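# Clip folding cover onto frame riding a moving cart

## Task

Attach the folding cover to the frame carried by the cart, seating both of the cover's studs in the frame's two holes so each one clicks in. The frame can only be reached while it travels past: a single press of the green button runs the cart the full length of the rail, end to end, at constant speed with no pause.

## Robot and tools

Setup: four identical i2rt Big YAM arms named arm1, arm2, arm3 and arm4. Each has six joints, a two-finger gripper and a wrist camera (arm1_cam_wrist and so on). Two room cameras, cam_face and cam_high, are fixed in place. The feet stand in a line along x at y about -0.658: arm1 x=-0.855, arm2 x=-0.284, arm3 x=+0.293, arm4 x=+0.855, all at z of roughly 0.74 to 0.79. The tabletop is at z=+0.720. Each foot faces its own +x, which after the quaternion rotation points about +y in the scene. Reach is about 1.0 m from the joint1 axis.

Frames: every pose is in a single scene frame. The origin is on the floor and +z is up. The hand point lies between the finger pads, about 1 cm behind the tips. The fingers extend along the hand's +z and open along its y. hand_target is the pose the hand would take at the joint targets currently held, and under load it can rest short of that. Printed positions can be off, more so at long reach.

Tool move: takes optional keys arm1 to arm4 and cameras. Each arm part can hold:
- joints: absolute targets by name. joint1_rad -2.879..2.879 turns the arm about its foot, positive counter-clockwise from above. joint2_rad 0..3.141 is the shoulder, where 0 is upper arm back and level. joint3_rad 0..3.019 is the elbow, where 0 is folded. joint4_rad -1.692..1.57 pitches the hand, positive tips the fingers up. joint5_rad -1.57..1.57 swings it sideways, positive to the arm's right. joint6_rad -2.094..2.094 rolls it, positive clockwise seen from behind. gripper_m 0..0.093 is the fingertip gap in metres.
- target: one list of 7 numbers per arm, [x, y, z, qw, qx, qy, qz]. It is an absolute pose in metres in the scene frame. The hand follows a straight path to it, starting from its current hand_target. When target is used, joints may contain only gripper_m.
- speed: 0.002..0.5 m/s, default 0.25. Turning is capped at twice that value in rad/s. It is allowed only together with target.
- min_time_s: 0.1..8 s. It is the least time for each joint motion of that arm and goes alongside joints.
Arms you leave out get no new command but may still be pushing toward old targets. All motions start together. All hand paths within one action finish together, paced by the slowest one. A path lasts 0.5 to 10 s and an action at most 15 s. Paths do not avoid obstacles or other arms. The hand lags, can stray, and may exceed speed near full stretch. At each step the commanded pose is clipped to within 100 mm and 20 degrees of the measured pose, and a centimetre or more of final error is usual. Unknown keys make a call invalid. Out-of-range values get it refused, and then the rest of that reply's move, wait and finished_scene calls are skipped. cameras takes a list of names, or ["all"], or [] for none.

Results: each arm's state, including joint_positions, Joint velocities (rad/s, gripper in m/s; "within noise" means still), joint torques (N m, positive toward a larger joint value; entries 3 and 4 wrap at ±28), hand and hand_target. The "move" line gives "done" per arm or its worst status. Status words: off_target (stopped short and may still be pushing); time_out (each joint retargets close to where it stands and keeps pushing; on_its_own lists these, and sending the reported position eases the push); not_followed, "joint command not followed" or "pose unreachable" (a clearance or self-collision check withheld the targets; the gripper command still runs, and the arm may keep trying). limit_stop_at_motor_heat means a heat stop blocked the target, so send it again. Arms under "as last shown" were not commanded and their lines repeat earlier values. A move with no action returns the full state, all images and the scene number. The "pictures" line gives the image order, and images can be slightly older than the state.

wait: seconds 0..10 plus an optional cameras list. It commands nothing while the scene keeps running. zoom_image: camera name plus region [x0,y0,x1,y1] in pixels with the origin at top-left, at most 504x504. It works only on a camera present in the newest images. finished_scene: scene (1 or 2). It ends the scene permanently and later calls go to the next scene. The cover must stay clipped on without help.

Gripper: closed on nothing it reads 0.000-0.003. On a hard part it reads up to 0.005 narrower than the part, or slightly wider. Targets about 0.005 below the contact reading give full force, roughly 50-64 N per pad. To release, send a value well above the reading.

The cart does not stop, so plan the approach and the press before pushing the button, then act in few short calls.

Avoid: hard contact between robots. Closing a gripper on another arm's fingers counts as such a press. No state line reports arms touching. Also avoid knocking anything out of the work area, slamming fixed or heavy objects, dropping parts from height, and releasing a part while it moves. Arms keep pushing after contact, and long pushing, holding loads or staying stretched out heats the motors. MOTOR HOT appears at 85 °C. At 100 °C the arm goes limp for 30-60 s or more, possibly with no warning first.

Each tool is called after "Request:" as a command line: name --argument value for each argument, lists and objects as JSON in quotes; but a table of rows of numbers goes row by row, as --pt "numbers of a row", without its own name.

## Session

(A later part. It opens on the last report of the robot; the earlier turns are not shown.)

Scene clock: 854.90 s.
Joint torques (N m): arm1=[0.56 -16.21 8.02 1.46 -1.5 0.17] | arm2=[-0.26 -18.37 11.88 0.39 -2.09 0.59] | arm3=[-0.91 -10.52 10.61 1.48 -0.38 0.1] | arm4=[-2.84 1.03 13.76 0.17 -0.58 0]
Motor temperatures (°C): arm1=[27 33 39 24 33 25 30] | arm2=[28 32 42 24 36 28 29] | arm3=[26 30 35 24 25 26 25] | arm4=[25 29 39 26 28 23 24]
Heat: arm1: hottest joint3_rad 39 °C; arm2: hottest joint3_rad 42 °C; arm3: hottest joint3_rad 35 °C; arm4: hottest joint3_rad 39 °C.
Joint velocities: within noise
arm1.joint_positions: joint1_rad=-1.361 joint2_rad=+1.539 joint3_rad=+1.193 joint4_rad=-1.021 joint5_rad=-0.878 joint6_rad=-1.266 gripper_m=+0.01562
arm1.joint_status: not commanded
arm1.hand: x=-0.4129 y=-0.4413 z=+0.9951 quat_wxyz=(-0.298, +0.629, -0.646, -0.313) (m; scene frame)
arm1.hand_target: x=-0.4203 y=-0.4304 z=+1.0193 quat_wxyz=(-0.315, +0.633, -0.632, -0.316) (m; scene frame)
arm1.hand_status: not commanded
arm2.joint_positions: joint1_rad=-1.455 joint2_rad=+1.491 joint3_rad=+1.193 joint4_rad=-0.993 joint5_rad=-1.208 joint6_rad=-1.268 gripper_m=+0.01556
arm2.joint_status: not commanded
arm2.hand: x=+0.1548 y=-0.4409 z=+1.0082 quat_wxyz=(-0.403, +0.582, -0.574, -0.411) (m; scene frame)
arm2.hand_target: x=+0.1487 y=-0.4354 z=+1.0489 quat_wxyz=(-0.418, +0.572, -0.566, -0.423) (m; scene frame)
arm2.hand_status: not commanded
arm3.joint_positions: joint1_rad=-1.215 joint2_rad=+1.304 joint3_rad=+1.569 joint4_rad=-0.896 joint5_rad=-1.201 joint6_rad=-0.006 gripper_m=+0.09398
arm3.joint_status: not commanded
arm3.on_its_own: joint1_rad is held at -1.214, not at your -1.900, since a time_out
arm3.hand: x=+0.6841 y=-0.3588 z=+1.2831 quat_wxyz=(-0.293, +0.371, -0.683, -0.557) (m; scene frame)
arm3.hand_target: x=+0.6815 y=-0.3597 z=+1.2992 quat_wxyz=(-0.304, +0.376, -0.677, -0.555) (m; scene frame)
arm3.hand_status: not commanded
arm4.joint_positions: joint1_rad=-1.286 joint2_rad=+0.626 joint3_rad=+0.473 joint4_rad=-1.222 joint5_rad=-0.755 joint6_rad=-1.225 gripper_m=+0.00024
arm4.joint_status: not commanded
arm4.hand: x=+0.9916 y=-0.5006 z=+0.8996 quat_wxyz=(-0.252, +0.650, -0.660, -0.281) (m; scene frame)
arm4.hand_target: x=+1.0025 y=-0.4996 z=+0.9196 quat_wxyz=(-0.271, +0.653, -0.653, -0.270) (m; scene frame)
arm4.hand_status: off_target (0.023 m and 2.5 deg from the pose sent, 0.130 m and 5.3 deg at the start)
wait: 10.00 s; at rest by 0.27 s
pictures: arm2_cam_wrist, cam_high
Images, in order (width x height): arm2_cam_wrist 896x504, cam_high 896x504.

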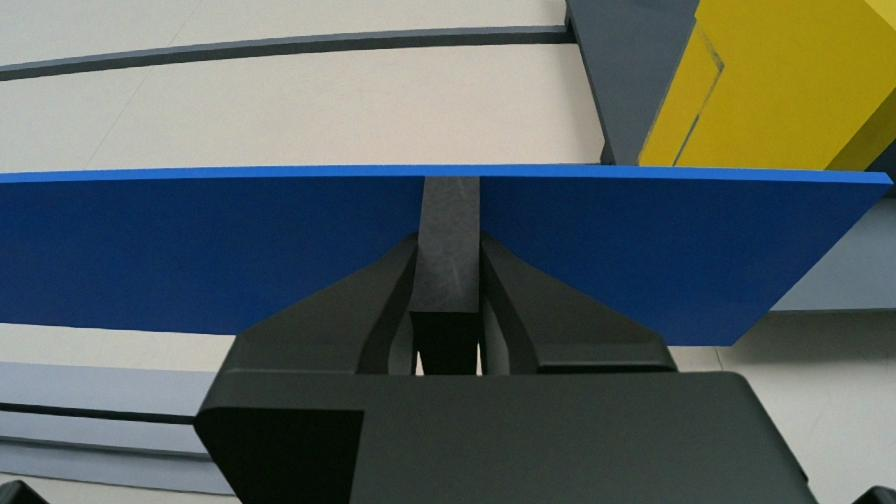

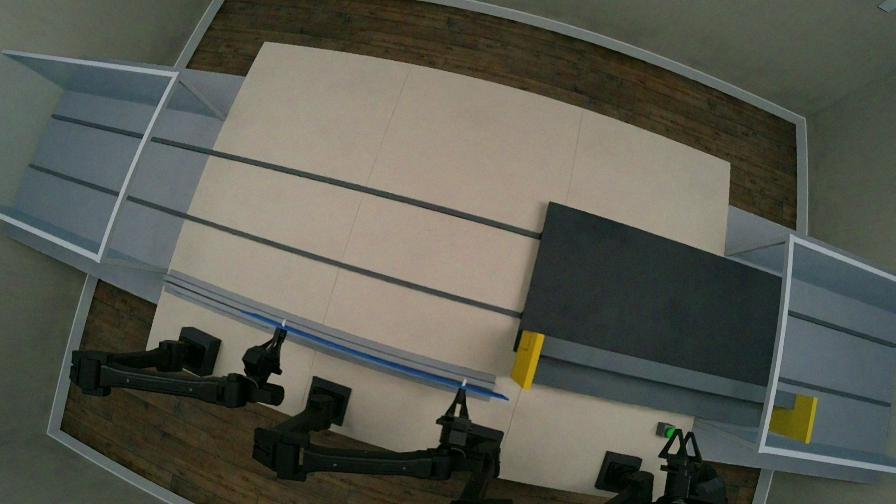

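Request:
wait --seconds 10

Request:
wait --seconds 10

Request:
wait --seconds 10

Request:
wait --seconds 10

Request:
wait --seconds 10

Request:
wait --seconds 10

Request:
wait --seconds 10

Request:
wait --seconds 10

Request:
wait --seconds 10 --cameras '["cam_high","arm2_cam_wrist","arm1_cam_wrist"]'

Scene clock: 873.07 s.
Joint torques (N m): arm1=[0.26 -15.97 7.92 1.37 -1.53 0.19] | arm2=[-0.44 -18.32 11.89 0.4 -2.09 0.59] | arm3=[-1.61 -10.34 10.58 1.35 -0.34 0.08] | arm4=[-2.9 1.03 13.79 0.16 -0.58 0]
Motor temperatures (°C): arm1=[27 33 39 24 33 25 30] | arm2=[28 32 42 24 37 28 29] | arm3=[26 30 35 24 25 26 25] | arm4=[25 29 39 26 28 23 24]
Heat: arm1: hottest joint3_rad 39 °C; arm2: hottest joint3_rad 42 °C; arm3: hottest joint3_rad 35 °C; arm4: hottest joint3_rad 39 °C.
Joint velocities: within noise
arm1.joint_positions: joint1_rad=-1.361 joint2_rad=+1.539 joint3_rad=+1.193 joint4_rad=-1.021 joint5_rad=-0.878 joint6_rad=-1.266 gripper_m=+0.01562
arm1.joint_status: not commanded
arm1.hand: x=-0.4129 y=-0.4413 z=+0.9951 quat_wxyz=(-0.298, +0.629, -0.646, -0.313) (m; scene frame)
arm1.hand_target: x=-0.4203 y=-0.4304 z=+1.0193 quat_wxyz=(-0.315, +0.633, -0.632, -0.316) (m; scene frame)
arm1.hand_status: not commanded
arm2.joint_positions: joint1_rad=-1.455 joint2_rad=+1.491 joint3_rad=+1.193 joint4_rad=-0.993 joint5_rad=-1.208 joint6_rad=-1.268 gripper_m=+0.01556
arm2.joint_status: not commanded
arm2.hand: x=+0.1548 y=-0.4409 z=+1.0082 quat_wxyz=(-0.403, +0.582, -0.574, -0.411) (m; scene frame)
arm2.hand_target: x=+0.1487 y=-0.4354 z=+1.0489 quat_wxyz=(-0.418, +0.572, -0.566, -0.423) (m; scene frame)
arm2.hand_status: not commanded
arm3.joint_positions: joint1_rad=-1.215 joint2_rad=+1.304 joint3_rad=+1.569 joint4_rad=-0.896 joint5_rad=-1.201 joint6_rad=-0.006 gripper_m=+0.09398
arm3.joint_status: not commanded
arm3.on_its_own: joint1_rad is held at -1.214, not at your -1.900, since a time_out
arm3.hand: x=+0.6841 y=-0.3588 z=+1.2831 quat_wxyz=(-0.293, +0.371, -0.683, -0.557) (m; scene frame)
arm3.hand_target: x=+0.6815 y=-0.3597 z=+1.2992 quat_wxyz=(-0.304, +0.376, -0.677, -0.555) (m; scene frame)
arm3.hand_status: not commanded
arm4.joint_positions: joint1_rad=-1.286 joint2_rad=+0.626 joint3_rad=+0.473 joint4_rad=-1.222 joint5_rad=-0.755 joint6_rad=-1.225 gripper_m=+0.00024
arm4.joint_status: not commanded
arm4.hand: x=+0.9916 y=-0.5006 z=+0.8996 quat_wxyz=(-0.252, +0.650, -0.660, -0.281) (m; scene frame)
arm4.hand_target: x=+1.0025 y=-0.4996 z=+0.9196 quat_wxyz=(-0.271, +0.653, -0.653, -0.270) (m; scene frame)
arm4.hand_status: off_target (0.023 m and 2.5 deg from the pose sent, 0.130 m and 5.3 deg at the start)
wait: 10.00 s; at rest from the start
pictures: none

Scene clock: 883.07 s.
Joint torques (N m): arm1=[0.38 -16.21 7.86 1.42 -1.51 0.2] | arm2=[-0.38 -18.37 11.82 0.4 -2.09 0.59] | arm3=[-0.73 -10.4 10.35 1.36 -0.35 0.1] | arm4=[-2.9 0.97 13.78 0.14 -0.58 0]
Motor temperatures (°C): arm1=[27 33 39 24 33 25 30] | arm2=[28 32 42 24 37 28 29] | arm3=[26 30 35 24 25 26 25] | arm4=[25 29 39 26 28 23 24]
Heat: arm1: hottest joint3_rad 39 °C; arm2: hottest joint3_rad 42 °C; arm3: hottest joint3_rad 35 °C; arm4: hottest joint3_rad 39 °C.
Joint velocities: within noise
arm1.joint_positions: joint1_rad=-1.361 joint2_rad=+1.539 joint3_rad=+1.193 joint4_rad=-1.021 joint5_rad=-0.878 joint6_rad=-1.266 gripper_m=+0.01562
arm1.joint_status: not commanded
arm1.hand: x=-0.4129 y=-0.4413 z=+0.9951 quat_wxyz=(-0.298, +0.629, -0.646, -0.313) (m; scene frame)
arm1.hand_target: x=-0.4203 y=-0.4304 z=+1.0193 quat_wxyz=(-0.315, +0.633, -0.632, -0.316) (m; scene frame)
arm1.hand_status: not commanded
arm2.joint_positions: joint1_rad=-1.455 joint2_rad=+1.491 joint3_rad=+1.193 joint4_rad=-0.993 joint5_rad=-1.208 joint6_rad=-1.268 gripper_m=+0.01556
arm2.joint_status: not commanded
arm2.hand: x=+0.1548 y=-0.4409 z=+1.0082 quat_wxyz=(-0.403, +0.582, -0.574, -0.411) (m; scene frame)
arm2.hand_target: x=+0.1487 y=-0.4354 z=+1.0489 quat_wxyz=(-0.418, +0.572, -0.566, -0.423) (m; scene frame)
arm2.hand_status: not commanded
arm3.joint_positions: joint1_rad=-1.215 joint2_rad=+1.304 joint3_rad=+1.569 joint4_rad=-0.896 joint5_rad=-1.201 joint6_rad=-0.006 gripper_m=+0.09398
arm3.joint_status: not commanded
arm3.on_its_own: joint1_rad is held at -1.214, not at your -1.900, since a time_out
arm3.hand: x=+0.6841 y=-0.3588 z=+1.2831 quat_wxyz=(-0.293, +0.371, -0.683, -0.557) (m; scene frame)
arm3.hand_target: x=+0.6815 y=-0.3597 z=+1.2992 quat_wxyz=(-0.304, +0.376, -0.677, -0.555) (m; scene frame)
arm3.hand_status: not commanded
arm4.joint_positions: joint1_rad=-1.286 joint2_rad=+0.626 joint3_rad=+0.473 joint4_rad=-1.222 joint5_rad=-0.755 joint6_rad=-1.225 gripper_m=+0.00024
arm4.joint_status: not commanded
arm4.hand: x=+0.9916 y=-0.5006 z=+0.8996 quat_wxyz=(-0.252, +0.650, -0.660, -0.281) (m; scene frame)
arm4.hand_target: x=+1.0025 y=-0.4996 z=+0.9196 quat_wxyz=(-0.271, +0.653, -0.653, -0.270) (m; scene frame)
arm4.hand_status: off_target (0.023 m and 2.5 deg from the pose sent, 0.130 m and 5.3 deg at the start)
wait: 10.00 s; at rest by 0.27 s
pictures: none

Scene clock: 893.07 s.
Joint torques (N m): arm1=[0.44 -16.21 7.92 1.47 -1.51 0.21] | arm2=[-0.44 -18.43 11.84 0.4 -2.09 0.6] | arm3=[-0.5 -11.05 10.41 1.5 -0.33 0.1] | arm4=[-2.9 0.97 13.79 0.16 -0.58 0.01]
Motor temperatures (°C): arm1=[27 33 39 24 33 25 30] | arm2=[28 32 42 24 37 28 29] | arm3=[26 30 35 24 25 26 25] | arm4=[25 29 39 26 28 23 24]
Heat: arm1: hottest joint3_rad 39 °C; arm2: hottest joint3_rad 42 °C; arm3: hottest joint3_rad 35 °C; arm4: hottest joint3_rad 39 °C.
Joint velocities: within noise
arm1.joint_positions: joint1_rad=-1.361 joint2_rad=+1.539 joint3_rad=+1.193 joint4_rad=-1.021 joint5_rad=-0.878 joint6_rad=-1.266 gripper_m=+0.01562
arm1.joint_status: not commanded
arm1.hand: x=-0.4129 y=-0.4413 z=+0.9951 quat_wxyz=(-0.298, +0.629, -0.646, -0.313) (m; scene frame)
arm1.hand_target: x=-0.4203 y=-0.4304 z=+1.0193 quat_wxyz=(-0.315, +0.633, -0.632, -0.316) (m; scene frame)
arm1.hand_status: not commanded
arm2.joint_positions: joint1_rad=-1.455 joint2_rad=+1.491 joint3_rad=+1.193 joint4_rad=-0.993 joint5_rad=-1.208 joint6_rad=-1.268 gripper_m=+0.01556
arm2.joint_status: not commanded
arm2.hand: x=+0.1548 y=-0.4409 z=+1.0082 quat_wxyz=(-0.403, +0.582, -0.574, -0.411) (m; scene frame)
arm2.hand_target: x=+0.1487 y=-0.4354 z=+1.0489 quat_wxyz=(-0.418, +0.572, -0.566, -0.423) (m; scene frame)
arm2.hand_status: not commanded
arm3.joint_positions: joint1_rad=-1.215 joint2_rad=+1.304 joint3_rad=+1.569 joint4_rad=-0.896 joint5_rad=-1.201 joint6_rad=-0.006 gripper_m=+0.09398
arm3.joint_status: not commanded
arm3.on_its_own: joint1_rad is held at -1.214, not at your -1.900, since a time_out
arm3.hand: x=+0.6841 y=-0.3588 z=+1.2831 quat_wxyz=(-0.293, +0.371, -0.683, -0.557) (m; scene frame)
arm3.hand_target: x=+0.6815 y=-0.3597 z=+1.2992 quat_wxyz=(-0.304, +0.376, -0.677, -0.555) (m; scene frame)
arm3.hand_status: not commanded
arm4.joint_positions: joint1_rad=-1.286 joint2_rad=+0.626 joint3_rad=+0.473 joint4_rad=-1.222 joint5_rad=-0.755 joint6_rad=-1.225 gripper_m=+0.00024
arm4.joint_status: not commanded
arm4.hand: x=+0.9916 y=-0.5006 z=+0.8996 quat_wxyz=(-0.252, +0.650, -0.660, -0.281) (m; scene frame)
arm4.hand_target: x=+1.0025 y=-0.4996 z=+0.9196 quat_wxyz=(-0.271, +0.653, -0.653, -0.270) (m; scene frame)
arm4.hand_status: off_target (0.023 m and 2.5 deg from the pose sent, 0.130 m and 5.3 deg at the start)
wait: 10.00 s; at rest by 0.27 s
pictures: none

Scene clock: 903.07 s.
Joint torques (N m): arm1=[0.67 -16.32 8.05 1.46 -1.51 0.21] | arm2=[-0.32 -18.32 11.82 0.39 -2.1 0.6] | arm3=[-1.79 -10.46 10.52 1.52 -0.38 0.15] | arm4=[-2.9 1.03 13.79 0.16 -0.58 0.01]
Motor temperatures (°C): arm1=[27 33 39 24 33 25 30] | arm2=[28 32 42 24 37 28 29] | arm3=[26 30 35 24 25 26 25] | arm4=[25 29 39 26 28 23 24]
Heat: arm1: hottest joint3_rad 39 °C; arm2: hottest joint3_rad 42 °C; arm3: hottest joint3_rad 35 °C; arm4: hottest joint3_rad 39 °C.
Joint velocities: within noise
arm1.joint_positions: joint1_rad=-1.361 joint2_rad=+1.539 joint3_rad=+1.193 joint4_rad=-1.021 joint5_rad=-0.878 joint6_rad=-1.266 gripper_m=+0.01562
arm1.joint_status: not commanded
arm1.hand: x=-0.4129 y=-0.4413 z=+0.9951 quat_wxyz=(-0.298, +0.629, -0.646, -0.313) (m; scene frame)
arm1.hand_target: x=-0.4203 y=-0.4304 z=+1.0193 quat_wxyz=(-0.315, +0.633, -0.632, -0.316) (m; scene frame)
arm1.hand_status: not commanded
arm2.joint_positions: joint1_rad=-1.455 joint2_rad=+1.491 joint3_rad=+1.193 joint4_rad=-0.993 joint5_rad=-1.208 joint6_rad=-1.268 gripper_m=+0.01556
arm2.joint_status: not commanded
arm2.hand: x=+0.1548 y=-0.4409 z=+1.0082 quat_wxyz=(-0.403, +0.582, -0.574, -0.411) (m; scene frame)
arm2.hand_target: x=+0.1487 y=-0.4354 z=+1.0489 quat_wxyz=(-0.418, +0.572, -0.566, -0.423) (m; scene frame)
arm2.hand_status: not commanded
arm3.joint_positions: joint1_rad=-1.215 joint2_rad=+1.304 joint3_rad=+1.569 joint4_rad=-0.896 joint5_rad=-1.201 joint6_rad=-0.006 gripper_m=+0.09398
arm3.joint_status: not commanded
arm3.on_its_own: joint1_rad is held at -1.214, not at your -1.900, since a time_out
arm3.hand: x=+0.6841 y=-0.3588 z=+1.2831 quat_wxyz=(-0.293, +0.371, -0.683, -0.557) (m; scene frame)
arm3.hand_target: x=+0.6815 y=-0.3597 z=+1.2992 quat_wxyz=(-0.304, +0.376, -0.677, -0.555) (m; scene frame)
arm3.hand_status: not commanded
arm4.joint_positions: joint1_rad=-1.286 joint2_rad=+0.626 joint3_rad=+0.473 joint4_rad=-1.222 joint5_rad=-0.755 joint6_rad=-1.225 gripper_m=+0.00024
arm4.joint_status: not commanded
arm4.hand: x=+0.9916 y=-0.5006 z=+0.8996 quat_wxyz=(-0.252, +0.650, -0.660, -0.281) (m; scene frame)
arm4.hand_target: x=+1.0025 y=-0.4996 z=+0.9196 quat_wxyz=(-0.271, +0.653, -0.653, -0.270) (m; scene frame)
arm4.hand_status: off_target (0.023 m and 2.5 deg from the pose sent, 0.130 m and 5.3 deg at the start)
wait: 10.00 s; at rest by 0.27 s
pictures: none

Scene clock: 913.07 s.
Joint torques (N m): arm1=[0.56 -15.79 7.97 1.36 -1.5 0.19] | arm2=[-0.32 -18.43 11.85 0.39 -2.08 0.6] | arm3=[-1.26 -10.46 10.33 1.62 -0.34 0.11] | arm4=[-2.9 0.97 13.78 0.16 -0.58 0]
Motor temperatures (°C): arm1=[27 33 39 24 33 25 30] | arm2=[28 32 42 24 37 28 29] | arm3=[26 30 35 24 25 26 25] | arm4=[25 29 39 26 28 23 24]
Heat: arm1: hottest joint3_rad 39 °C; arm2: hottest joint3_rad 42 °C; arm3: hottest joint3_rad 35 °C; arm4: hottest joint3_rad 39 °C.
Joint velocities: within noise
arm1.joint_positions: joint1_rad=-1.361 joint2_rad=+1.539 joint3_rad=+1.193 joint4_rad=-1.021 joint5_rad=-0.878 joint6_rad=-1.266 gripper_m=+0.01562
arm1.joint_status: not commanded
arm1.hand: x=-0.4129 y=-0.4413 z=+0.9951 quat_wxyz=(-0.298, +0.629, -0.646, -0.313) (m; scene frame)
arm1.hand_target: x=-0.4203 y=-0.4304 z=+1.0193 quat_wxyz=(-0.315, +0.633, -0.632, -0.316) (m; scene frame)
arm1.hand_status: not commanded
arm2.joint_positions: joint1_rad=-1.455 joint2_rad=+1.491 joint3_rad=+1.193 joint4_rad=-0.993 joint5_rad=-1.208 joint6_rad=-1.268 gripper_m=+0.01556
arm2.joint_status: not commanded
arm2.hand: x=+0.1548 y=-0.4409 z=+1.0082 quat_wxyz=(-0.403, +0.582, -0.574, -0.411) (m; scene frame)
arm2.hand_target: x=+0.1487 y=-0.4354 z=+1.0489 quat_wxyz=(-0.418, +0.572, -0.566, -0.423) (m; scene frame)
arm2.hand_status: not commanded
arm3.joint_positions: joint1_rad=-1.215 joint2_rad=+1.304 joint3_rad=+1.569 joint4_rad=-0.896 joint5_rad=-1.201 joint6_rad=-0.006 gripper_m=+0.09398
arm3.joint_status: not commanded
arm3.on_its_own: joint1_rad is held at -1.214, not at your -1.900, since a time_out
arm3.hand: x=+0.6841 y=-0.3588 z=+1.2831 quat_wxyz=(-0.293, +0.371, -0.683, -0.557) (m; scene frame)
arm3.hand_target: x=+0.6815 y=-0.3597 z=+1.2992 quat_wxyz=(-0.304, +0.376, -0.677, -0.555) (m; scene frame)
arm3.hand_status: not commanded
arm4.joint_positions: joint1_rad=-1.286 joint2_rad=+0.626 joint3_rad=+0.473 joint4_rad=-1.222 joint5_rad=-0.755 joint6_rad=-1.225 gripper_m=+0.00024
arm4.joint_status: not commanded
arm4.hand: x=+0.9916 y=-0.5006 z=+0.8996 quat_wxyz=(-0.252, +0.650, -0.660, -0.281) (m; scene frame)
arm4.hand_target: x=+1.0025 y=-0.4996 z=+0.9196 quat_wxyz=(-0.271, +0.653, -0.653, -0.270) (m; scene frame)
arm4.hand_status: off_target (0.023 m and 2.5 deg from the pose sent, 0.130 m and 5.3 deg at the start)
wait: 10.00 s; at rest by 0.27 s
pictures: none

Scene clock: 923.07 s.
Joint torques (N m): arm1=[0.44 -16.09 7.99 1.44 -1.5 0.2] | arm2=[-0.38 -18.37 11.89 0.39 -2.09 0.61] | arm3=[-0.85 -10.52 10.5 1.66 -0.4 0.17] | arm4=[-2.9 1.03 13.79 0.16 -0.58 0.01]
Motor temperatures (°C): arm1=[27 33 39 24 33 25 30] | arm2=[28 32 42 24 37 28 29] | arm3=[26 30 35 24 25 26 25] | arm4=[25 29 39 26 28 23 24]
Heat: arm1: hottest joint3_rad 39 °C; arm2: hottest joint3_rad 42 °C; arm3: hottest joint3_rad 35 °C; arm4: hottest joint3_rad 39 °C.
Joint velocities: within noise
arm1.joint_positions: joint1_rad=-1.361 joint2_rad=+1.539 joint3_rad=+1.193 joint4_rad=-1.021 joint5_rad=-0.878 joint6_rad=-1.266 gripper_m=+0.01562
arm1.joint_status: not commanded
arm1.hand: x=-0.4129 y=-0.4413 z=+0.9951 quat_wxyz=(-0.298, +0.629, -0.646, -0.313) (m; scene frame)
arm1.hand_target: x=-0.4203 y=-0.4304 z=+1.0193 quat_wxyz=(-0.315, +0.633, -0.632, -0.316) (m; scene frame)
arm1.hand_status: not commanded
arm2.joint_positions: joint1_rad=-1.455 joint2_rad=+1.491 joint3_rad=+1.193 joint4_rad=-0.993 joint5_rad=-1.208 joint6_rad=-1.268 gripper_m=+0.01556
arm2.joint_status: not commanded
arm2.hand: x=+0.1548 y=-0.4409 z=+1.0082 quat_wxyz=(-0.403, +0.582, -0.574, -0.411) (m; scene frame)
arm2.hand_target: x=+0.1487 y=-0.4354 z=+1.0489 quat_wxyz=(-0.418, +0.572, -0.566, -0.423) (m; scene frame)
arm2.hand_status: not commanded
arm3.joint_positions: joint1_rad=-1.215 joint2_rad=+1.304 joint3_rad=+1.569 joint4_rad=-0.896 joint5_rad=-1.201 joint6_rad=-0.006 gripper_m=+0.09398
arm3.joint_status: not commanded
arm3.on_its_own: joint1_rad is held at -1.214, not at your -1.900, since a time_out
arm3.hand: x=+0.6841 y=-0.3588 z=+1.2831 quat_wxyz=(-0.293, +0.371, -0.683, -0.557) (m; scene frame)
arm3.hand_target: x=+0.6815 y=-0.3597 z=+1.2992 quat_wxyz=(-0.304, +0.376, -0.677, -0.555) (m; scene frame)
arm3.hand_status: not commanded
arm4.joint_positions: joint1_rad=-1.286 joint2_rad=+0.626 joint3_rad=+0.473 joint4_rad=-1.222 joint5_rad=-0.755 joint6_rad=-1.225 gripper_m=+0.00024
arm4.joint_status: not commanded
arm4.hand: x=+0.9916 y=-0.5006 z=+0.8996 quat_wxyz=(-0.252, +0.650, -0.660, -0.281) (m; scene frame)
arm4.hand_target: x=+1.0025 y=-0.4996 z=+0.9196 quat_wxyz=(-0.271, +0.653, -0.653, -0.270) (m; scene frame)
arm4.hand_status: off_target (0.023 m and 2.5 deg from the pose sent, 0.130 m and 5.3 deg at the start)
wait: 10.00 s; at rest by 0.27 s
pictures: none

Scene clock: 933.07 s.
Joint torques (N m): arm1=[0.26 -16.44 7.94 1.42 -1.51 0.21] | arm2=[-0.38 -18.49 11.88 0.38 -2.08 0.59] | arm3=[-0.85 -10.58 10.65 1.73 -0.33 0.11] | arm4=[-2.84 0.97 13.76 0.16 -0.58 0]
Motor temperatures (°C): arm1=[27 33 39 24 33 25 30] | arm2=[28 32 42 24 37 28 29] | arm3=[26 30 35 24 25 26 25] | arm4=[25 29 40 26 28 23 24]
Heat: arm1: hottest joint3_rad 39 °C; arm2: hottest joint3_rad 42 °C; arm3: hottest joint3_rad 35 °C; arm4: hottest joint3_rad 40 °C.
Joint velocities: within noise
arm1.joint_positions: joint1_rad=-1.361 joint2_rad=+1.539 joint3_rad=+1.193 joint4_rad=-1.021 joint5_rad=-0.878 joint6_rad=-1.266 gripper_m=+0.01562
arm1.joint_status: not commanded
arm1.hand: x=-0.4129 y=-0.4413 z=+0.9951 quat_wxyz=(-0.298, +0.629, -0.646, -0.313) (m; scene frame)
arm1.hand_target: x=-0.4203 y=-0.4304 z=+1.0193 quat_wxyz=(-0.315, +0.633, -0.632, -0.316) (m; scene frame)
arm1.hand_status: not commanded
arm2.joint_positions: joint1_rad=-1.455 joint2_rad=+1.491 joint3_rad=+1.193 joint4_rad=-0.993 joint5_rad=-1.208 joint6_rad=-1.268 gripper_m=+0.01556
arm2.joint_status: not commanded
arm2.hand: x=+0.1548 y=-0.4409 z=+1.0082 quat_wxyz=(-0.403, +0.582, -0.574, -0.411) (m; scene frame)
arm2.hand_target: x=+0.1487 y=-0.4354 z=+1.0489 quat_wxyz=(-0.418, +0.572, -0.566, -0.423) (m; scene frame)
arm2.hand_status: not commanded
arm3.joint_positions: joint1_rad=-1.215 joint2_rad=+1.304 joint3_rad=+1.569 joint4_rad=-0.896 joint5_rad=-1.201 joint6_rad=-0.006 gripper_m=+0.09398
arm3.joint_status: not commanded
arm3.on_its_own: joint1_rad is held at -1.214, not at your -1.900, since a time_out
arm3.hand: x=+0.6841 y=-0.3588 z=+1.2831 quat_wxyz=(-0.293, +0.371, -0.683, -0.557) (m; scene frame)
arm3.hand_target: x=+0.6815 y=-0.3597 z=+1.2992 quat_wxyz=(-0.304, +0.376, -0.677, -0.555) (m; scene frame)
arm3.hand_status: not commanded
arm4.joint_positions: joint1_rad=-1.286 joint2_rad=+0.626 joint3_rad=+0.473 joint4_rad=-1.222 joint5_rad=-0.755 joint6_rad=-1.225 gripper_m=+0.00024
arm4.joint_status: not commanded
arm4.hand: x=+0.9916 y=-0.5006 z=+0.8996 quat_wxyz=(-0.252, +0.650, -0.660, -0.281) (m; scene frame)
arm4.hand_target: x=+1.0025 y=-0.4996 z=+0.9196 quat_wxyz=(-0.271, +0.653, -0.653, -0.270) (m; scene frame)
arm4.hand_status: off_target (0.023 m and 2.5 deg from the pose sent, 0.130 m and 5.3 deg at the start)
wait: 10.00 s; at rest by 0.27 s
pictures: none

Scene clock: 943.07 s.
Joint torques (N m): arm1=[0.62 -16.15 7.99 1.42 -1.52 0.2] | arm2=[-0.38 -18.43 11.84 0.42 -2.08 0.59] | arm3=[-0.91 -10.64 10.55 1.39 -0.37 0.11] | arm4=[-2.9 0.97 13.79 0.16 -0.58 0]
Motor temperatures (°C): arm1=[27 33 39 24 33 25 30] | arm2=[28 32 42 24 37 28 29] | arm3=[26 30 35 24 25 26 25] | arm4=[25 29 40 26 28 23 24]
Heat: arm1: hottest joint3_rad 39 °C; arm2: hottest joint3_rad 42 °C; arm3: hottest joint3_rad 35 °C; arm4: hottest joint3_rad 40 °C.
Joint velocities: within noise
arm1.joint_positions: joint1_rad=-1.361 joint2_rad=+1.539 joint3_rad=+1.193 joint4_rad=-1.021 joint5_rad=-0.878 joint6_rad=-1.266 gripper_m=+0.01562
arm1.joint_status: not commanded
arm1.hand: x=-0.4129 y=-0.4413 z=+0.9951 quat_wxyz=(-0.298, +0.629, -0.646, -0.313) (m; scene frame)
arm1.hand_target: x=-0.4203 y=-0.4304 z=+1.0193 quat_wxyz=(-0.315, +0.633, -0.632, -0.316) (m; scene frame)
arm1.hand_status: not commanded
arm2.joint_positions: joint1_rad=-1.455 joint2_rad=+1.491 joint3_rad=+1.193 joint4_rad=-0.993 joint5_rad=-1.208 joint6_rad=-1.268 gripper_m=+0.01556
arm2.joint_status: not commanded
arm2.hand: x=+0.1548 y=-0.4409 z=+1.0082 quat_wxyz=(-0.403, +0.582, -0.574, -0.411) (m; scene frame)
arm2.hand_target: x=+0.1487 y=-0.4354 z=+1.0489 quat_wxyz=(-0.418, +0.572, -0.566, -0.423) (m; scene frame)
arm2.hand_status: not commanded
arm3.joint_positions: joint1_rad=-1.215 joint2_rad=+1.304 joint3_rad=+1.569 joint4_rad=-0.896 joint5_rad=-1.201 joint6_rad=-0.006 gripper_m=+0.09398
arm3.joint_status: not commanded
arm3.on_its_own: joint1_rad is held at -1.214, not at your -1.900, since a time_out
arm3.hand: x=+0.6841 y=-0.3588 z=+1.2831 quat_wxyz=(-0.293, +0.371, -0.683, -0.557) (m; scene frame)
arm3.hand_target: x=+0.6815 y=-0.3597 z=+1.2992 quat_wxyz=(-0.304, +0.376, -0.677, -0.555) (m; scene frame)
arm3.hand_status: not commanded
arm4.joint_positions: joint1_rad=-1.286 joint2_rad=+0.626 joint3_rad=+0.473 joint4_rad=-1.222 joint5_rad=-0.755 joint6_rad=-1.225 gripper_m=+0.00024
arm4.joint_status: not commanded
arm4.hand: x=+0.9916 y=-0.5006 z=+0.8996 quat_wxyz=(-0.252, +0.650, -0.660, -0.281) (m; scene frame)
arm4.hand_target: x=+1.0025 y=-0.4996 z=+0.9196 quat_wxyz=(-0.271, +0.653, -0.653, -0.270) (m; scene frame)
arm4.hand_status: off_target (0.023 m and 2.5 deg from the pose sent, 0.130 m and 5.3 deg at the start)
wait: 10.00 s; at rest by 0.27 s
pictures: none

Scene clock: 953.07 s.
Joint torques (N m): arm1=[0.73 -15.85 7.97 1.44 -1.5 0.2] | arm2=[-0.26 -18.55 11.84 0.38 -2.09 0.6] | arm3=[-1.08 -10.52 10.69 1.63 -0.33 0.1] | arm4=[-2.9 1.03 13.78 0.16 -0.58 0.01]
Motor temperatures (°C): arm1=[27 33 39 24 33 25 30] | arm2=[28 32 42 24 37 28 29] | arm3=[26 30 35 24 25 26 25] | arm4=[25 29 40 26 28 23 24]
Heat: arm1: hottest joint3_rad 39 °C; arm2: hottest joint3_rad 42 °C; arm3: hottest joint3_rad 35 °C; arm4: hottest joint3_rad 40 °C.
Joint velocities: within noise
arm1.joint_positions: joint1_rad=-1.361 joint2_rad=+1.539 joint3_rad=+1.193 joint4_rad=-1.021 joint5_rad=-0.878 joint6_rad=-1.266 gripper_m=+0.01562
arm1.joint_status: not commanded
arm1.hand: x=-0.4129 y=-0.4413 z=+0.9951 quat_wxyz=(-0.298, +0.629, -0.646, -0.313) (m; scene frame)
arm1.hand_target: x=-0.4203 y=-0.4304 z=+1.0193 quat_wxyz=(-0.315, +0.633, -0.632, -0.316) (m; scene frame)
arm1.hand_status: not commanded
arm2.joint_positions: joint1_rad=-1.455 joint2_rad=+1.491 joint3_rad=+1.193 joint4_rad=-0.993 joint5_rad=-1.208 joint6_rad=-1.268 gripper_m=+0.01556
arm2.joint_status: not commanded
arm2.hand: x=+0.1548 y=-0.4409 z=+1.0082 quat_wxyz=(-0.403, +0.582, -0.574, -0.411) (m; scene frame)
arm2.hand_target: x=+0.1487 y=-0.4354 z=+1.0489 quat_wxyz=(-0.418, +0.572, -0.566, -0.423) (m; scene frame)
arm2.hand_status: not commanded
arm3.joint_positions: joint1_rad=-1.215 joint2_rad=+1.304 joint3_rad=+1.569 joint4_rad=-0.896 joint5_rad=-1.201 joint6_rad=-0.006 gripper_m=+0.09398
arm3.joint_status: not commanded
arm3.on_its_own: joint1_rad is held at -1.214, not at your -1.900, since a time_out
arm3.hand: x=+0.6841 y=-0.3588 z=+1.2831 quat_wxyz=(-0.293, +0.371, -0.683, -0.557) (m; scene frame)
arm3.hand_target: x=+0.6815 y=-0.3597 z=+1.2992 quat_wxyz=(-0.304, +0.376, -0.677, -0.555) (m; scene frame)
arm3.hand_status: not commanded
arm4.joint_positions: joint1_rad=-1.286 joint2_rad=+0.626 joint3_rad=+0.473 joint4_rad=-1.222 joint5_rad=-0.755 joint6_rad=-1.225 gripper_m=+0.00024
arm4.joint_status: not commanded
arm4.hand: x=+0.9916 y=-0.5006 z=+0.8996 quat_wxyz=(-0.252, +0.650, -0.660, -0.281) (m; scene frame)
arm4.hand_target: x=+1.0025 y=-0.4996 z=+0.9196 quat_wxyz=(-0.271, +0.653, -0.653, -0.270) (m; scene frame)
arm4.hand_status: off_target (0.023 m and 2.5 deg from the pose sent, 0.130 m and 5.3 deg at the start)
wait: 10.00 s; at rest by 0.27 s
pictures: arm1_cam_wrist, arm2_cam_wrist, cam_high
Images, in order (width x height): arm1_cam_wrist 896x504, arm2_cam_wrist 896x504, cam_high 896x504.

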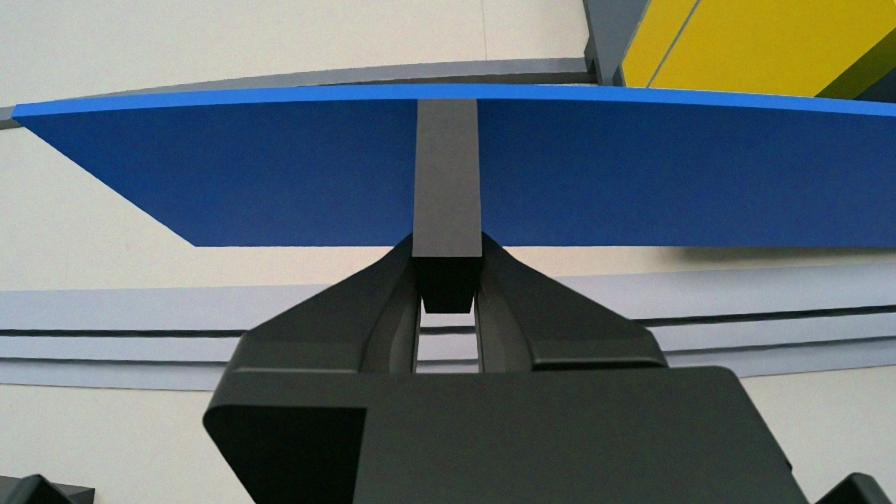

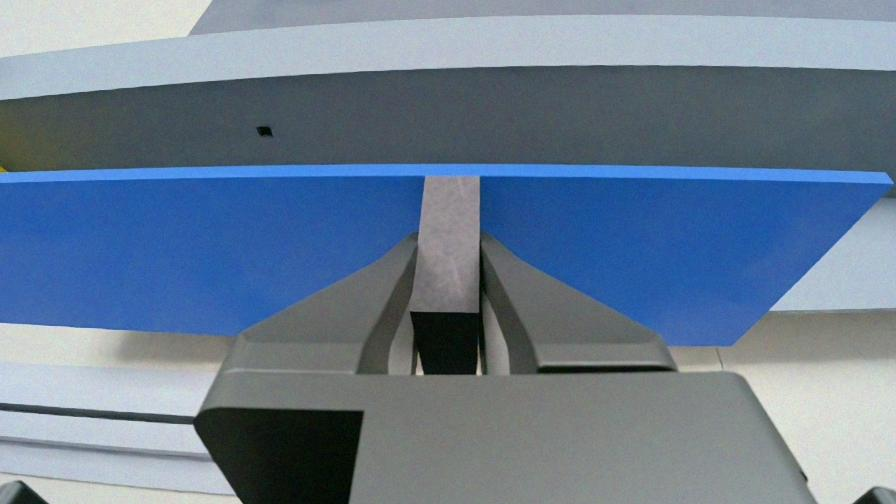

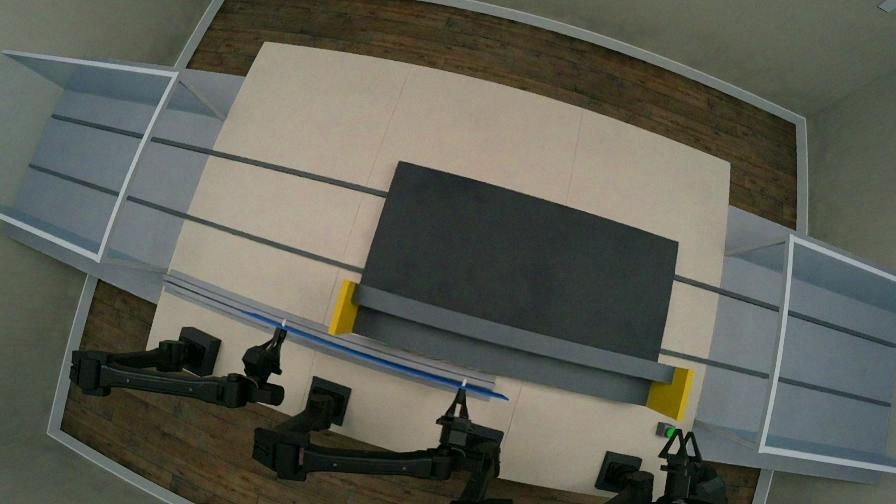

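Request:
move --arm1 '{"target":[-0.335,-0.43,1.01,-0.3155,0.6328,-0.6328,-0.3155],"speed":0.08}' --arm2 '{"target":[0.236,-0.43,1.05,-0.4206,0.5684,-0.5684,-0.4206],"speed":0.08}'

Request:
wait --seconds 10

Request:
wait --seconds 9 --cameras '["arm1_cam_wrist","arm2_cam_wrist","cam_face"]'

Scene clock: 963.90 s.
Joint torques (N m): arm1=[-1.44 -14.86 12.26 0.25 -1.57 0] | arm2=[-1.2 -18.96 17.52 -0.68 -2.15 0.52] | arm3=[-1.2 -11.16 10.59 1.4 -0.35 0.14] | arm4=[-2.9 1.03 13.79 0.17 -0.58 0]
Motor temperatures (°C): arm1=[27 33 39 24 33 25 30] | arm2=[28 32 42 24 37 28 29] | arm3=[26 30 36 24 25 26 25] | arm4=[25 29 40 26 28 23 24]
Heat: arm1: hottest joint3_rad 39 °C; arm2: hottest joint3_rad 42 °C; arm3: hottest joint3_rad 36 °C; arm4: hottest joint3_rad 40 °C.
move: arm1 off_target; arm2 off_target
Joint velocities: within noise
arm1.joint_positions: joint1_rad=-1.370 joint2_rad=+1.709 joint3_rad=+1.374 joint4_rad=-1.057 joint5_rad=-0.882 joint6_rad=-1.292 gripper_m=+0.01562
arm1.joint_status: not commanded
arm1.hand: x=-0.3516 y=-0.4345 z=+0.9839 quat_wxyz=(-0.295, +0.631, -0.644, -0.316) (m; scene frame)
arm1.hand_target: x=-0.3367 y=-0.4305 z=+1.0100 quat_wxyz=(-0.316, +0.633, -0.633, -0.315) (m; scene frame)
arm1.hand_status: off_target (0.031 m and 2.7 deg from the pose sent, 0.080 m and 2.5 deg at the start)
arm2.joint_positions: joint1_rad=-1.455 joint2_rad=+1.668 joint3_rad=+1.364 joint4_rad=-1.011 joint5_rad=-1.210 joint6_rad=-1.272 gripper_m=+0.01556
arm2.joint_status: not commanded
arm2.hand: x=+0.2172 y=-0.4331 z=+0.9931 quat_wxyz=(-0.396, +0.579, -0.578, -0.417) (m; scene frame)
arm2.hand_target: x=+0.2305 y=-0.4315 z=+1.0491 quat_wxyz=(-0.420, +0.570, -0.567, -0.421) (m; scene frame)
arm2.hand_status: off_target (0.060 m and 3.3 deg from the pose sent, 0.092 m and 2.9 deg at the start)
arm3, arm4: as last shown
arm3.on_its_own: joint1_rad is held at -1.214, not at your -1.900, since a time_out
pictures: none

Scene clock: 973.90 s.
Joint torques (N m): arm1=[-1.55 -15.09 12.19 0.38 -1.58 -0.04] | arm2=[-1.32 -18.84 17.58 -0.66 -2.16 0.51] | arm3=[-1.03 -10.23 10.62 1.47 -0.38 0.12] | arm4=[-2.84 1.03 13.79 0.16 -0.58 0.01]
Motor temperatures (°C): arm1=[27 33 40 24 34 25 30] | arm2=[28 31 42 24 37 28 29] | arm3=[26 30 36 24 25 26 25] | arm4=[25 29 40 26 28 23 24]
Heat: arm1: hottest joint3_rad 40 °C; arm2: hottest joint3_rad 42 °C; arm3: hottest joint3_rad 36 °C; arm4: hottest joint3_rad 40 °C.
Joint velocities: within noise
arm1.joint_positions: joint1_rad=-1.370 joint2_rad=+1.709 joint3_rad=+1.374 joint4_rad=-1.057 joint5_rad=-0.882 joint6_rad=-1.292 gripper_m=+0.01562
arm1.joint_status: not commanded
arm1.hand: x=-0.3516 y=-0.4345 z=+0.9839 quat_wxyz=(-0.295, +0.631, -0.644, -0.316) (m; scene frame)
arm1.hand_target: x=-0.3367 y=-0.4305 z=+1.0100 quat_wxyz=(-0.316, +0.633, -0.633, -0.315) (m; scene frame)
arm1.hand_status: off_target (0.031 m and 2.7 deg from the pose sent, 0.080 m and 2.5 deg at the start)
arm2.joint_positions: joint1_rad=-1.455 joint2_rad=+1.668 joint3_rad=+1.364 joint4_rad=-1.011 joint5_rad=-1.210 joint6_rad=-1.272 gripper_m=+0.01556
arm2.joint_status: not commanded
arm2.hand: x=+0.2173 y=-0.4331 z=+0.9932 quat_wxyz=(-0.396, +0.579, -0.578, -0.417) (m; scene frame)
arm2.hand_target: x=+0.2306 y=-0.4315 z=+1.0492 quat_wxyz=(-0.421, +0.570, -0.567, -0.421) (m; scene frame)
arm2.hand_status: off_target (0.060 m and 3.3 deg from the pose sent, 0.092 m and 2.9 deg at the start)
arm3.joint_positions: joint1_rad=-1.215 joint2_rad=+1.304 joint3_rad=+1.569 joint4_rad=-0.896 joint5_rad=-1.201 joint6_rad=-0.006 gripper_m=+0.09398
arm3.joint_status: not commanded
arm3.on_its_own: joint1_rad is held at -1.214, not at your -1.900, since a time_out
arm3.hand: x=+0.6841 y=-0.3588 z=+1.2831 quat_wxyz=(-0.293, +0.371, -0.683, -0.557) (m; scene frame)
arm3.hand_target: x=+0.6815 y=-0.3597 z=+1.2992 quat_wxyz=(-0.304, +0.376, -0.677, -0.555) (m; scene frame)
arm3.hand_status: not commanded
arm4.joint_positions: joint1_rad=-1.286 joint2_rad=+0.626 joint3_rad=+0.473 joint4_rad=-1.222 joint5_rad=-0.755 joint6_rad=-1.225 gripper_m=+0.00024
arm4.joint_status: not commanded
arm4.hand: x=+0.9916 y=-0.5006 z=+0.8996 quat_wxyz=(-0.252, +0.650, -0.660, -0.281) (m; scene frame)
arm4.hand_target: x=+1.0025 y=-0.4996 z=+0.9196 quat_wxyz=(-0.271, +0.653, -0.653, -0.270) (m; scene frame)
arm4.hand_status: not commanded
wait: 10.00 s; at rest by 0.27 s
pictures: none

Scene clock: 982.90 s.
Joint torques (N m): arm1=[-1.44 -14.8 12.19 0.43 -1.55 -0.01] | arm2=[-1.26 -18.9 17.55 -0.61 -2.15 0.51] | arm3=[-1.44 -10.23 10.54 1.7 -0.32 0.11] | arm4=[-2.84 1.03 13.79 0.17 -0.58 0]
Motor temperatures (°C): arm1=[27 34 40 24 34 25 30] | arm2=[28 30 42 24 38 28 29] | arm3=[26 30 36 24 25 26 25] | arm4=[25 29 40 26 28 23 24]
Heat: arm1: hottest joint3_rad 40 °C; arm2: hottest joint3_rad 42 °C; arm3: hottest joint3_rad 36 °C; arm4: hottest joint3_rad 40 °C.
Joint velocities: within noise
arm1.joint_positions: joint1_rad=-1.370 joint2_rad=+1.709 joint3_rad=+1.374 joint4_rad=-1.057 joint5_rad=-0.882 joint6_rad=-1.292 gripper_m=+0.01562
arm1.joint_status: not commanded
arm1.hand: x=-0.3516 y=-0.4345 z=+0.9839 quat_wxyz=(-0.295, +0.631, -0.644, -0.316) (m; scene frame)
arm1.hand_target: x=-0.3367 y=-0.4305 z=+1.0100 quat_wxyz=(-0.316, +0.633, -0.633, -0.315) (m; scene frame)
arm1.hand_status: off_target (0.031 m and 2.7 deg from the pose sent, 0.080 m and 2.5 deg at the start)
arm2.joint_positions: joint1_rad=-1.455 joint2_rad=+1.668 joint3_rad=+1.364 joint4_rad=-1.011 joint5_rad=-1.210 joint6_rad=-1.272 gripper_m=+0.01556
arm2.joint_status: not commanded
arm2.hand: x=+0.2173 y=-0.4331 z=+0.9932 quat_wxyz=(-0.396, +0.579, -0.578, -0.417) (m; scene frame)
arm2.hand_target: x=+0.2306 y=-0.4315 z=+1.0492 quat_wxyz=(-0.421, +0.570, -0.567, -0.421) (m; scene frame)
arm2.hand_status: off_target (0.060 m and 3.3 deg from the pose sent, 0.092 m and 2.9 deg at the start)
arm3.joint_positions: joint1_rad=-1.215 joint2_rad=+1.304 joint3_rad=+1.569 joint4_rad=-0.896 joint5_rad=-1.201 joint6_rad=-0.006 gripper_m=+0.09398
arm3.joint_status: not commanded
arm3.on_its_own: joint1_rad is held at -1.214, not at your -1.900, since a time_out
arm3.hand: x=+0.6841 y=-0.3588 z=+1.2831 quat_wxyz=(-0.293, +0.371, -0.683, -0.557) (m; scene frame)
arm3.hand_target: x=+0.6815 y=-0.3597 z=+1.2992 quat_wxyz=(-0.304, +0.376, -0.677, -0.555) (m; scene frame)
arm3.hand_status: not commanded
arm4.joint_positions: joint1_rad=-1.286 joint2_rad=+0.626 joint3_rad=+0.473 joint4_rad=-1.222 joint5_rad=-0.755 joint6_rad=-1.225 gripper_m=+0.00024
arm4.joint_status: not commanded
arm4.hand: x=+0.9916 y=-0.5006 z=+0.8996 quat_wxyz=(-0.252, +0.650, -0.660, -0.281) (m; scene frame)
arm4.hand_target: x=+1.0025 y=-0.4996 z=+0.9196 quat_wxyz=(-0.271, +0.653, -0.653, -0.270) (m; scene frame)
arm4.hand_status: not commanded
wait: 9.00 s; at rest by 0.27 s
pictures: arm1_cam_wrist, arm2_cam_wrist, cam_face
Images, in order (width x height): arm1_cam_wrist 896x504, arm2_cam_wrist 896x504, cam_face 896x504.

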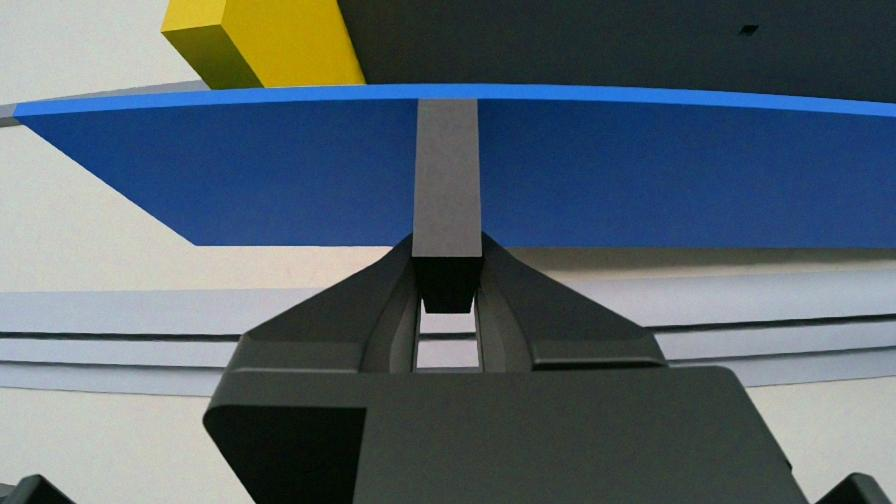

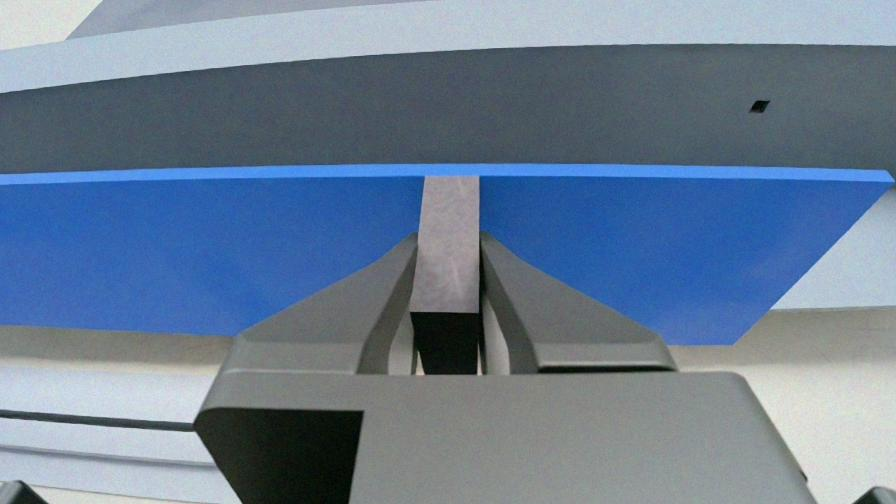

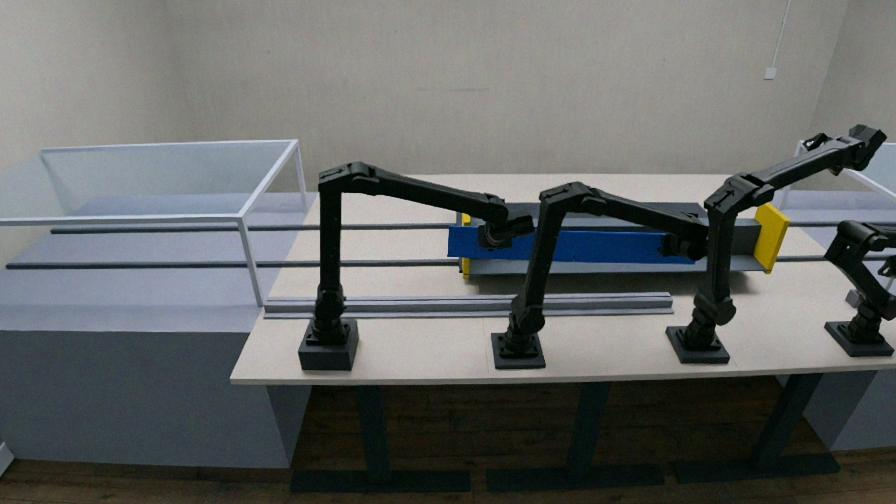

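Request:
move --arm1 '{"target":[-0.325,-0.43,1.01,-0.3155,0.6328,-0.6328,-0.3155],"speed":0.08}' --arm2 '{"target":[0.243,-0.43,1.05,-0.4206,0.5684,-0.5684,-0.4206],"speed":0.08}'

Request:
move --arm1 '{"target":[-0.325,-0.35,0.97,-0.3155,0.6328,-0.6328,-0.3155],"speed":0.06}' --arm2 '{"target":[0.243,-0.35,1.015,-0.4206,0.5684,-0.5684,-0.4206],"speed":0.06}' --cameras '["arm1_cam_wrist","arm2_cam_wrist","cam_face"]'

Scene clock: 1001.13 s.
Joint torques (N m): arm1=[-1.49 -15.15 12.45 0.53 -1.56 -0.03] | arm2=[-1.32 -19.31 17.39 -0.57 -2.17 0.53] | arm3=[-0.79 -10.29 10.52 1.69 -0.38 0.1] | arm4=[-2.96 0.97 13.78 0.16 -0.58 0]
Motor temperatures (°C): arm1=[27 34 41 24 34 25 30] | arm2=[27 30 44 24 38 28 29] | arm3=[26 29 36 24 25 26 25] | arm4=[25 29 40 26 28 23 24]
Heat: arm1: hottest joint3_rad 41 °C; arm2: hottest joint3_rad 44 °C; arm3: hottest joint3_rad 36 °C; arm4: hottest joint3_rad 40 °C.
move: arm1 off_target; arm2 off_target
Joint velocities: within noise
arm1.joint_positions: joint1_rad=-1.372 joint2_rad=+1.733 joint3_rad=+1.405 joint4_rad=-1.072 joint5_rad=-0.884 joint6_rad=-1.296 gripper_m=+0.01562
arm1.joint_status: not commanded
arm1.hand: x=-0.3431 y=-0.4342 z=+0.9835 quat_wxyz=(-0.293, +0.630, -0.645, -0.318) (m; scene frame)
arm1.hand_target: x=-0.3267 y=-0.4307 z=+1.0101 quat_wxyz=(-0.316, +0.633, -0.633, -0.315) (m; scene frame)
arm1.hand_status: off_target (0.032 m and 2.9 deg from the pose sent, 0.037 m and 2.7 deg at the start)
arm2.joint_positions: joint1_rad=-1.455 joint2_rad=+1.686 joint3_rad=+1.388 joint4_rad=-1.020 joint5_rad=-1.210 joint6_rad=-1.277 gripper_m=+0.01556
arm2.joint_status: not commanded
arm2.hand: x=+0.2243 y=-0.4322 z=+0.9932 quat_wxyz=(-0.396, +0.580, -0.577, -0.417) (m; scene frame)
arm2.hand_target: x=+0.2376 y=-0.4314 z=+1.0492 quat_wxyz=(-0.421, +0.570, -0.567, -0.421) (m; scene frame)
arm2.hand_status: off_target (0.060 m and 3.3 deg from the pose sent, 0.062 m and 3.3 deg at the start)
arm3, arm4: as last shown
arm3.on_its_own: joint1_rad is held at -1.214, not at your -1.900, since a time_out
pictures: none

Scene clock: 1003.73 s.
Joint torques (N m): arm1=[0.03 -17.08 9.63 1.91 -1.35 0.27] | arm2=[-0.56 -21.01 12.6 1.52 -1.42 0.69] | arm3=[-1.55 -10.17 10.56 1.81 -0.36 0.09] | arm4=[-2.84 1.03 13.76 0.16 -0.58 0]
Motor temperatures (°C): arm1=[27 34 41 24 34 25 30] | arm2=[27 30 44 24 37 28 29] | arm3=[26 29 36 24 25 26 25] | arm4=[25 29 40 26 28 23 24]
Heat: arm1: hottest joint3_rad 41 °C; arm2: hottest joint3_rad 44 °C; arm3: hottest joint3_rad 36 °C; arm4: hottest joint3_rad 40 °C.
move: arm1 off_target; arm2 off_target
Joint velocities: within noise
arm1.joint_positions: joint1_rad=-1.247 joint2_rad=+1.797 joint3_rad=+1.405 joint4_rad=-0.835 joint5_rad=-0.847 joint6_rad=-1.111 gripper_m=+0.01562
arm1.joint_status: not commanded
arm1.hand: x=-0.3290 y=-0.3624 z=+0.9547 quat_wxyz=(-0.304, +0.635, -0.640, -0.309) (m; scene frame)
arm1.hand_target: x=-0.3256 y=-0.3503 z=+0.9702 quat_wxyz=(-0.315, +0.633, -0.633, -0.316) (m; scene frame)
arm1.hand_status: off_target (0.020 m and 1.7 deg from the pose sent, 0.087 m and 2.9 deg at the start)
arm2.joint_positions: joint1_rad=-1.320 joint2_rad=+1.722 joint3_rad=+1.362 joint4_rad=-0.623 joint5_rad=-1.153 joint6_rad=-0.950 gripper_m=+0.01556
arm2.joint_status: not commanded
arm2.hand: x=+0.2402 y=-0.3564 z=+0.9773 quat_wxyz=(-0.407, +0.585, -0.570, -0.409) (m; scene frame)
arm2.hand_target: x=+0.2415 y=-0.3507 z=+1.0146 quat_wxyz=(-0.417, +0.572, -0.566, -0.421) (m; scene frame)
arm2.hand_status: off_target (0.038 m and 2.8 deg from the pose sent, 0.087 m and 3.3 deg at the start)
arm3, arm4: as last shown
arm3.on_its_own: joint1_rad is held at -1.214, not at your -1.900, since a time_out
pictures: arm1_cam_wrist, arm2_cam_wrist, cam_face
Images, in order (width x height): arm1_cam_wrist 896x504, arm2_cam_wrist 896x504, cam_face 896x504.

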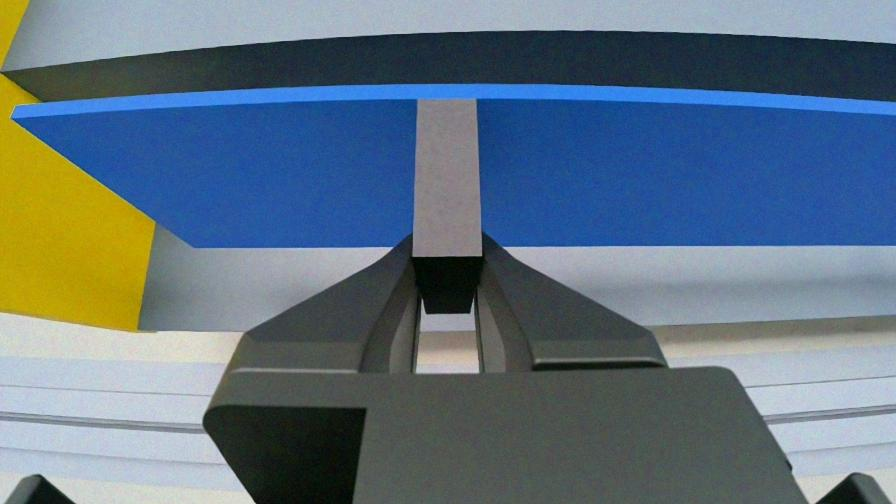

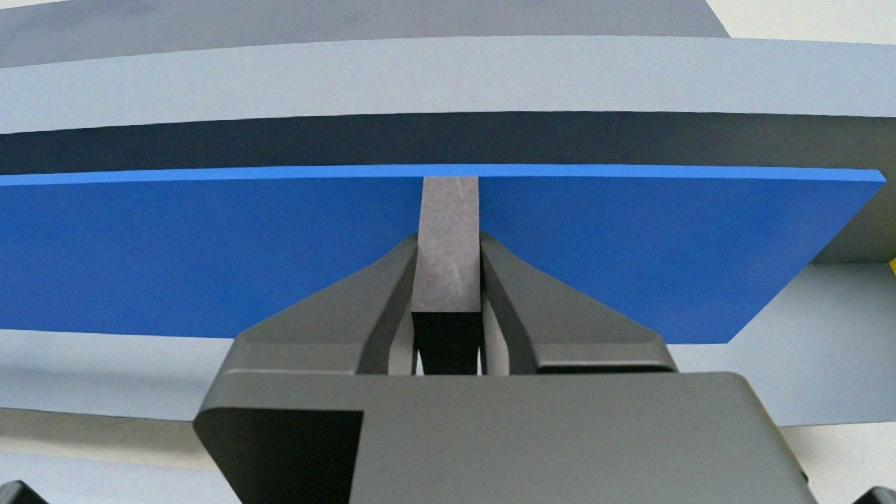

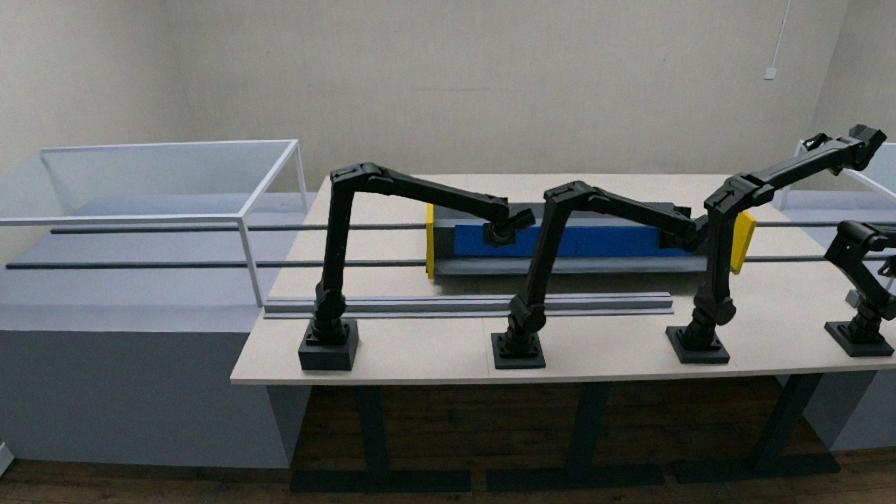

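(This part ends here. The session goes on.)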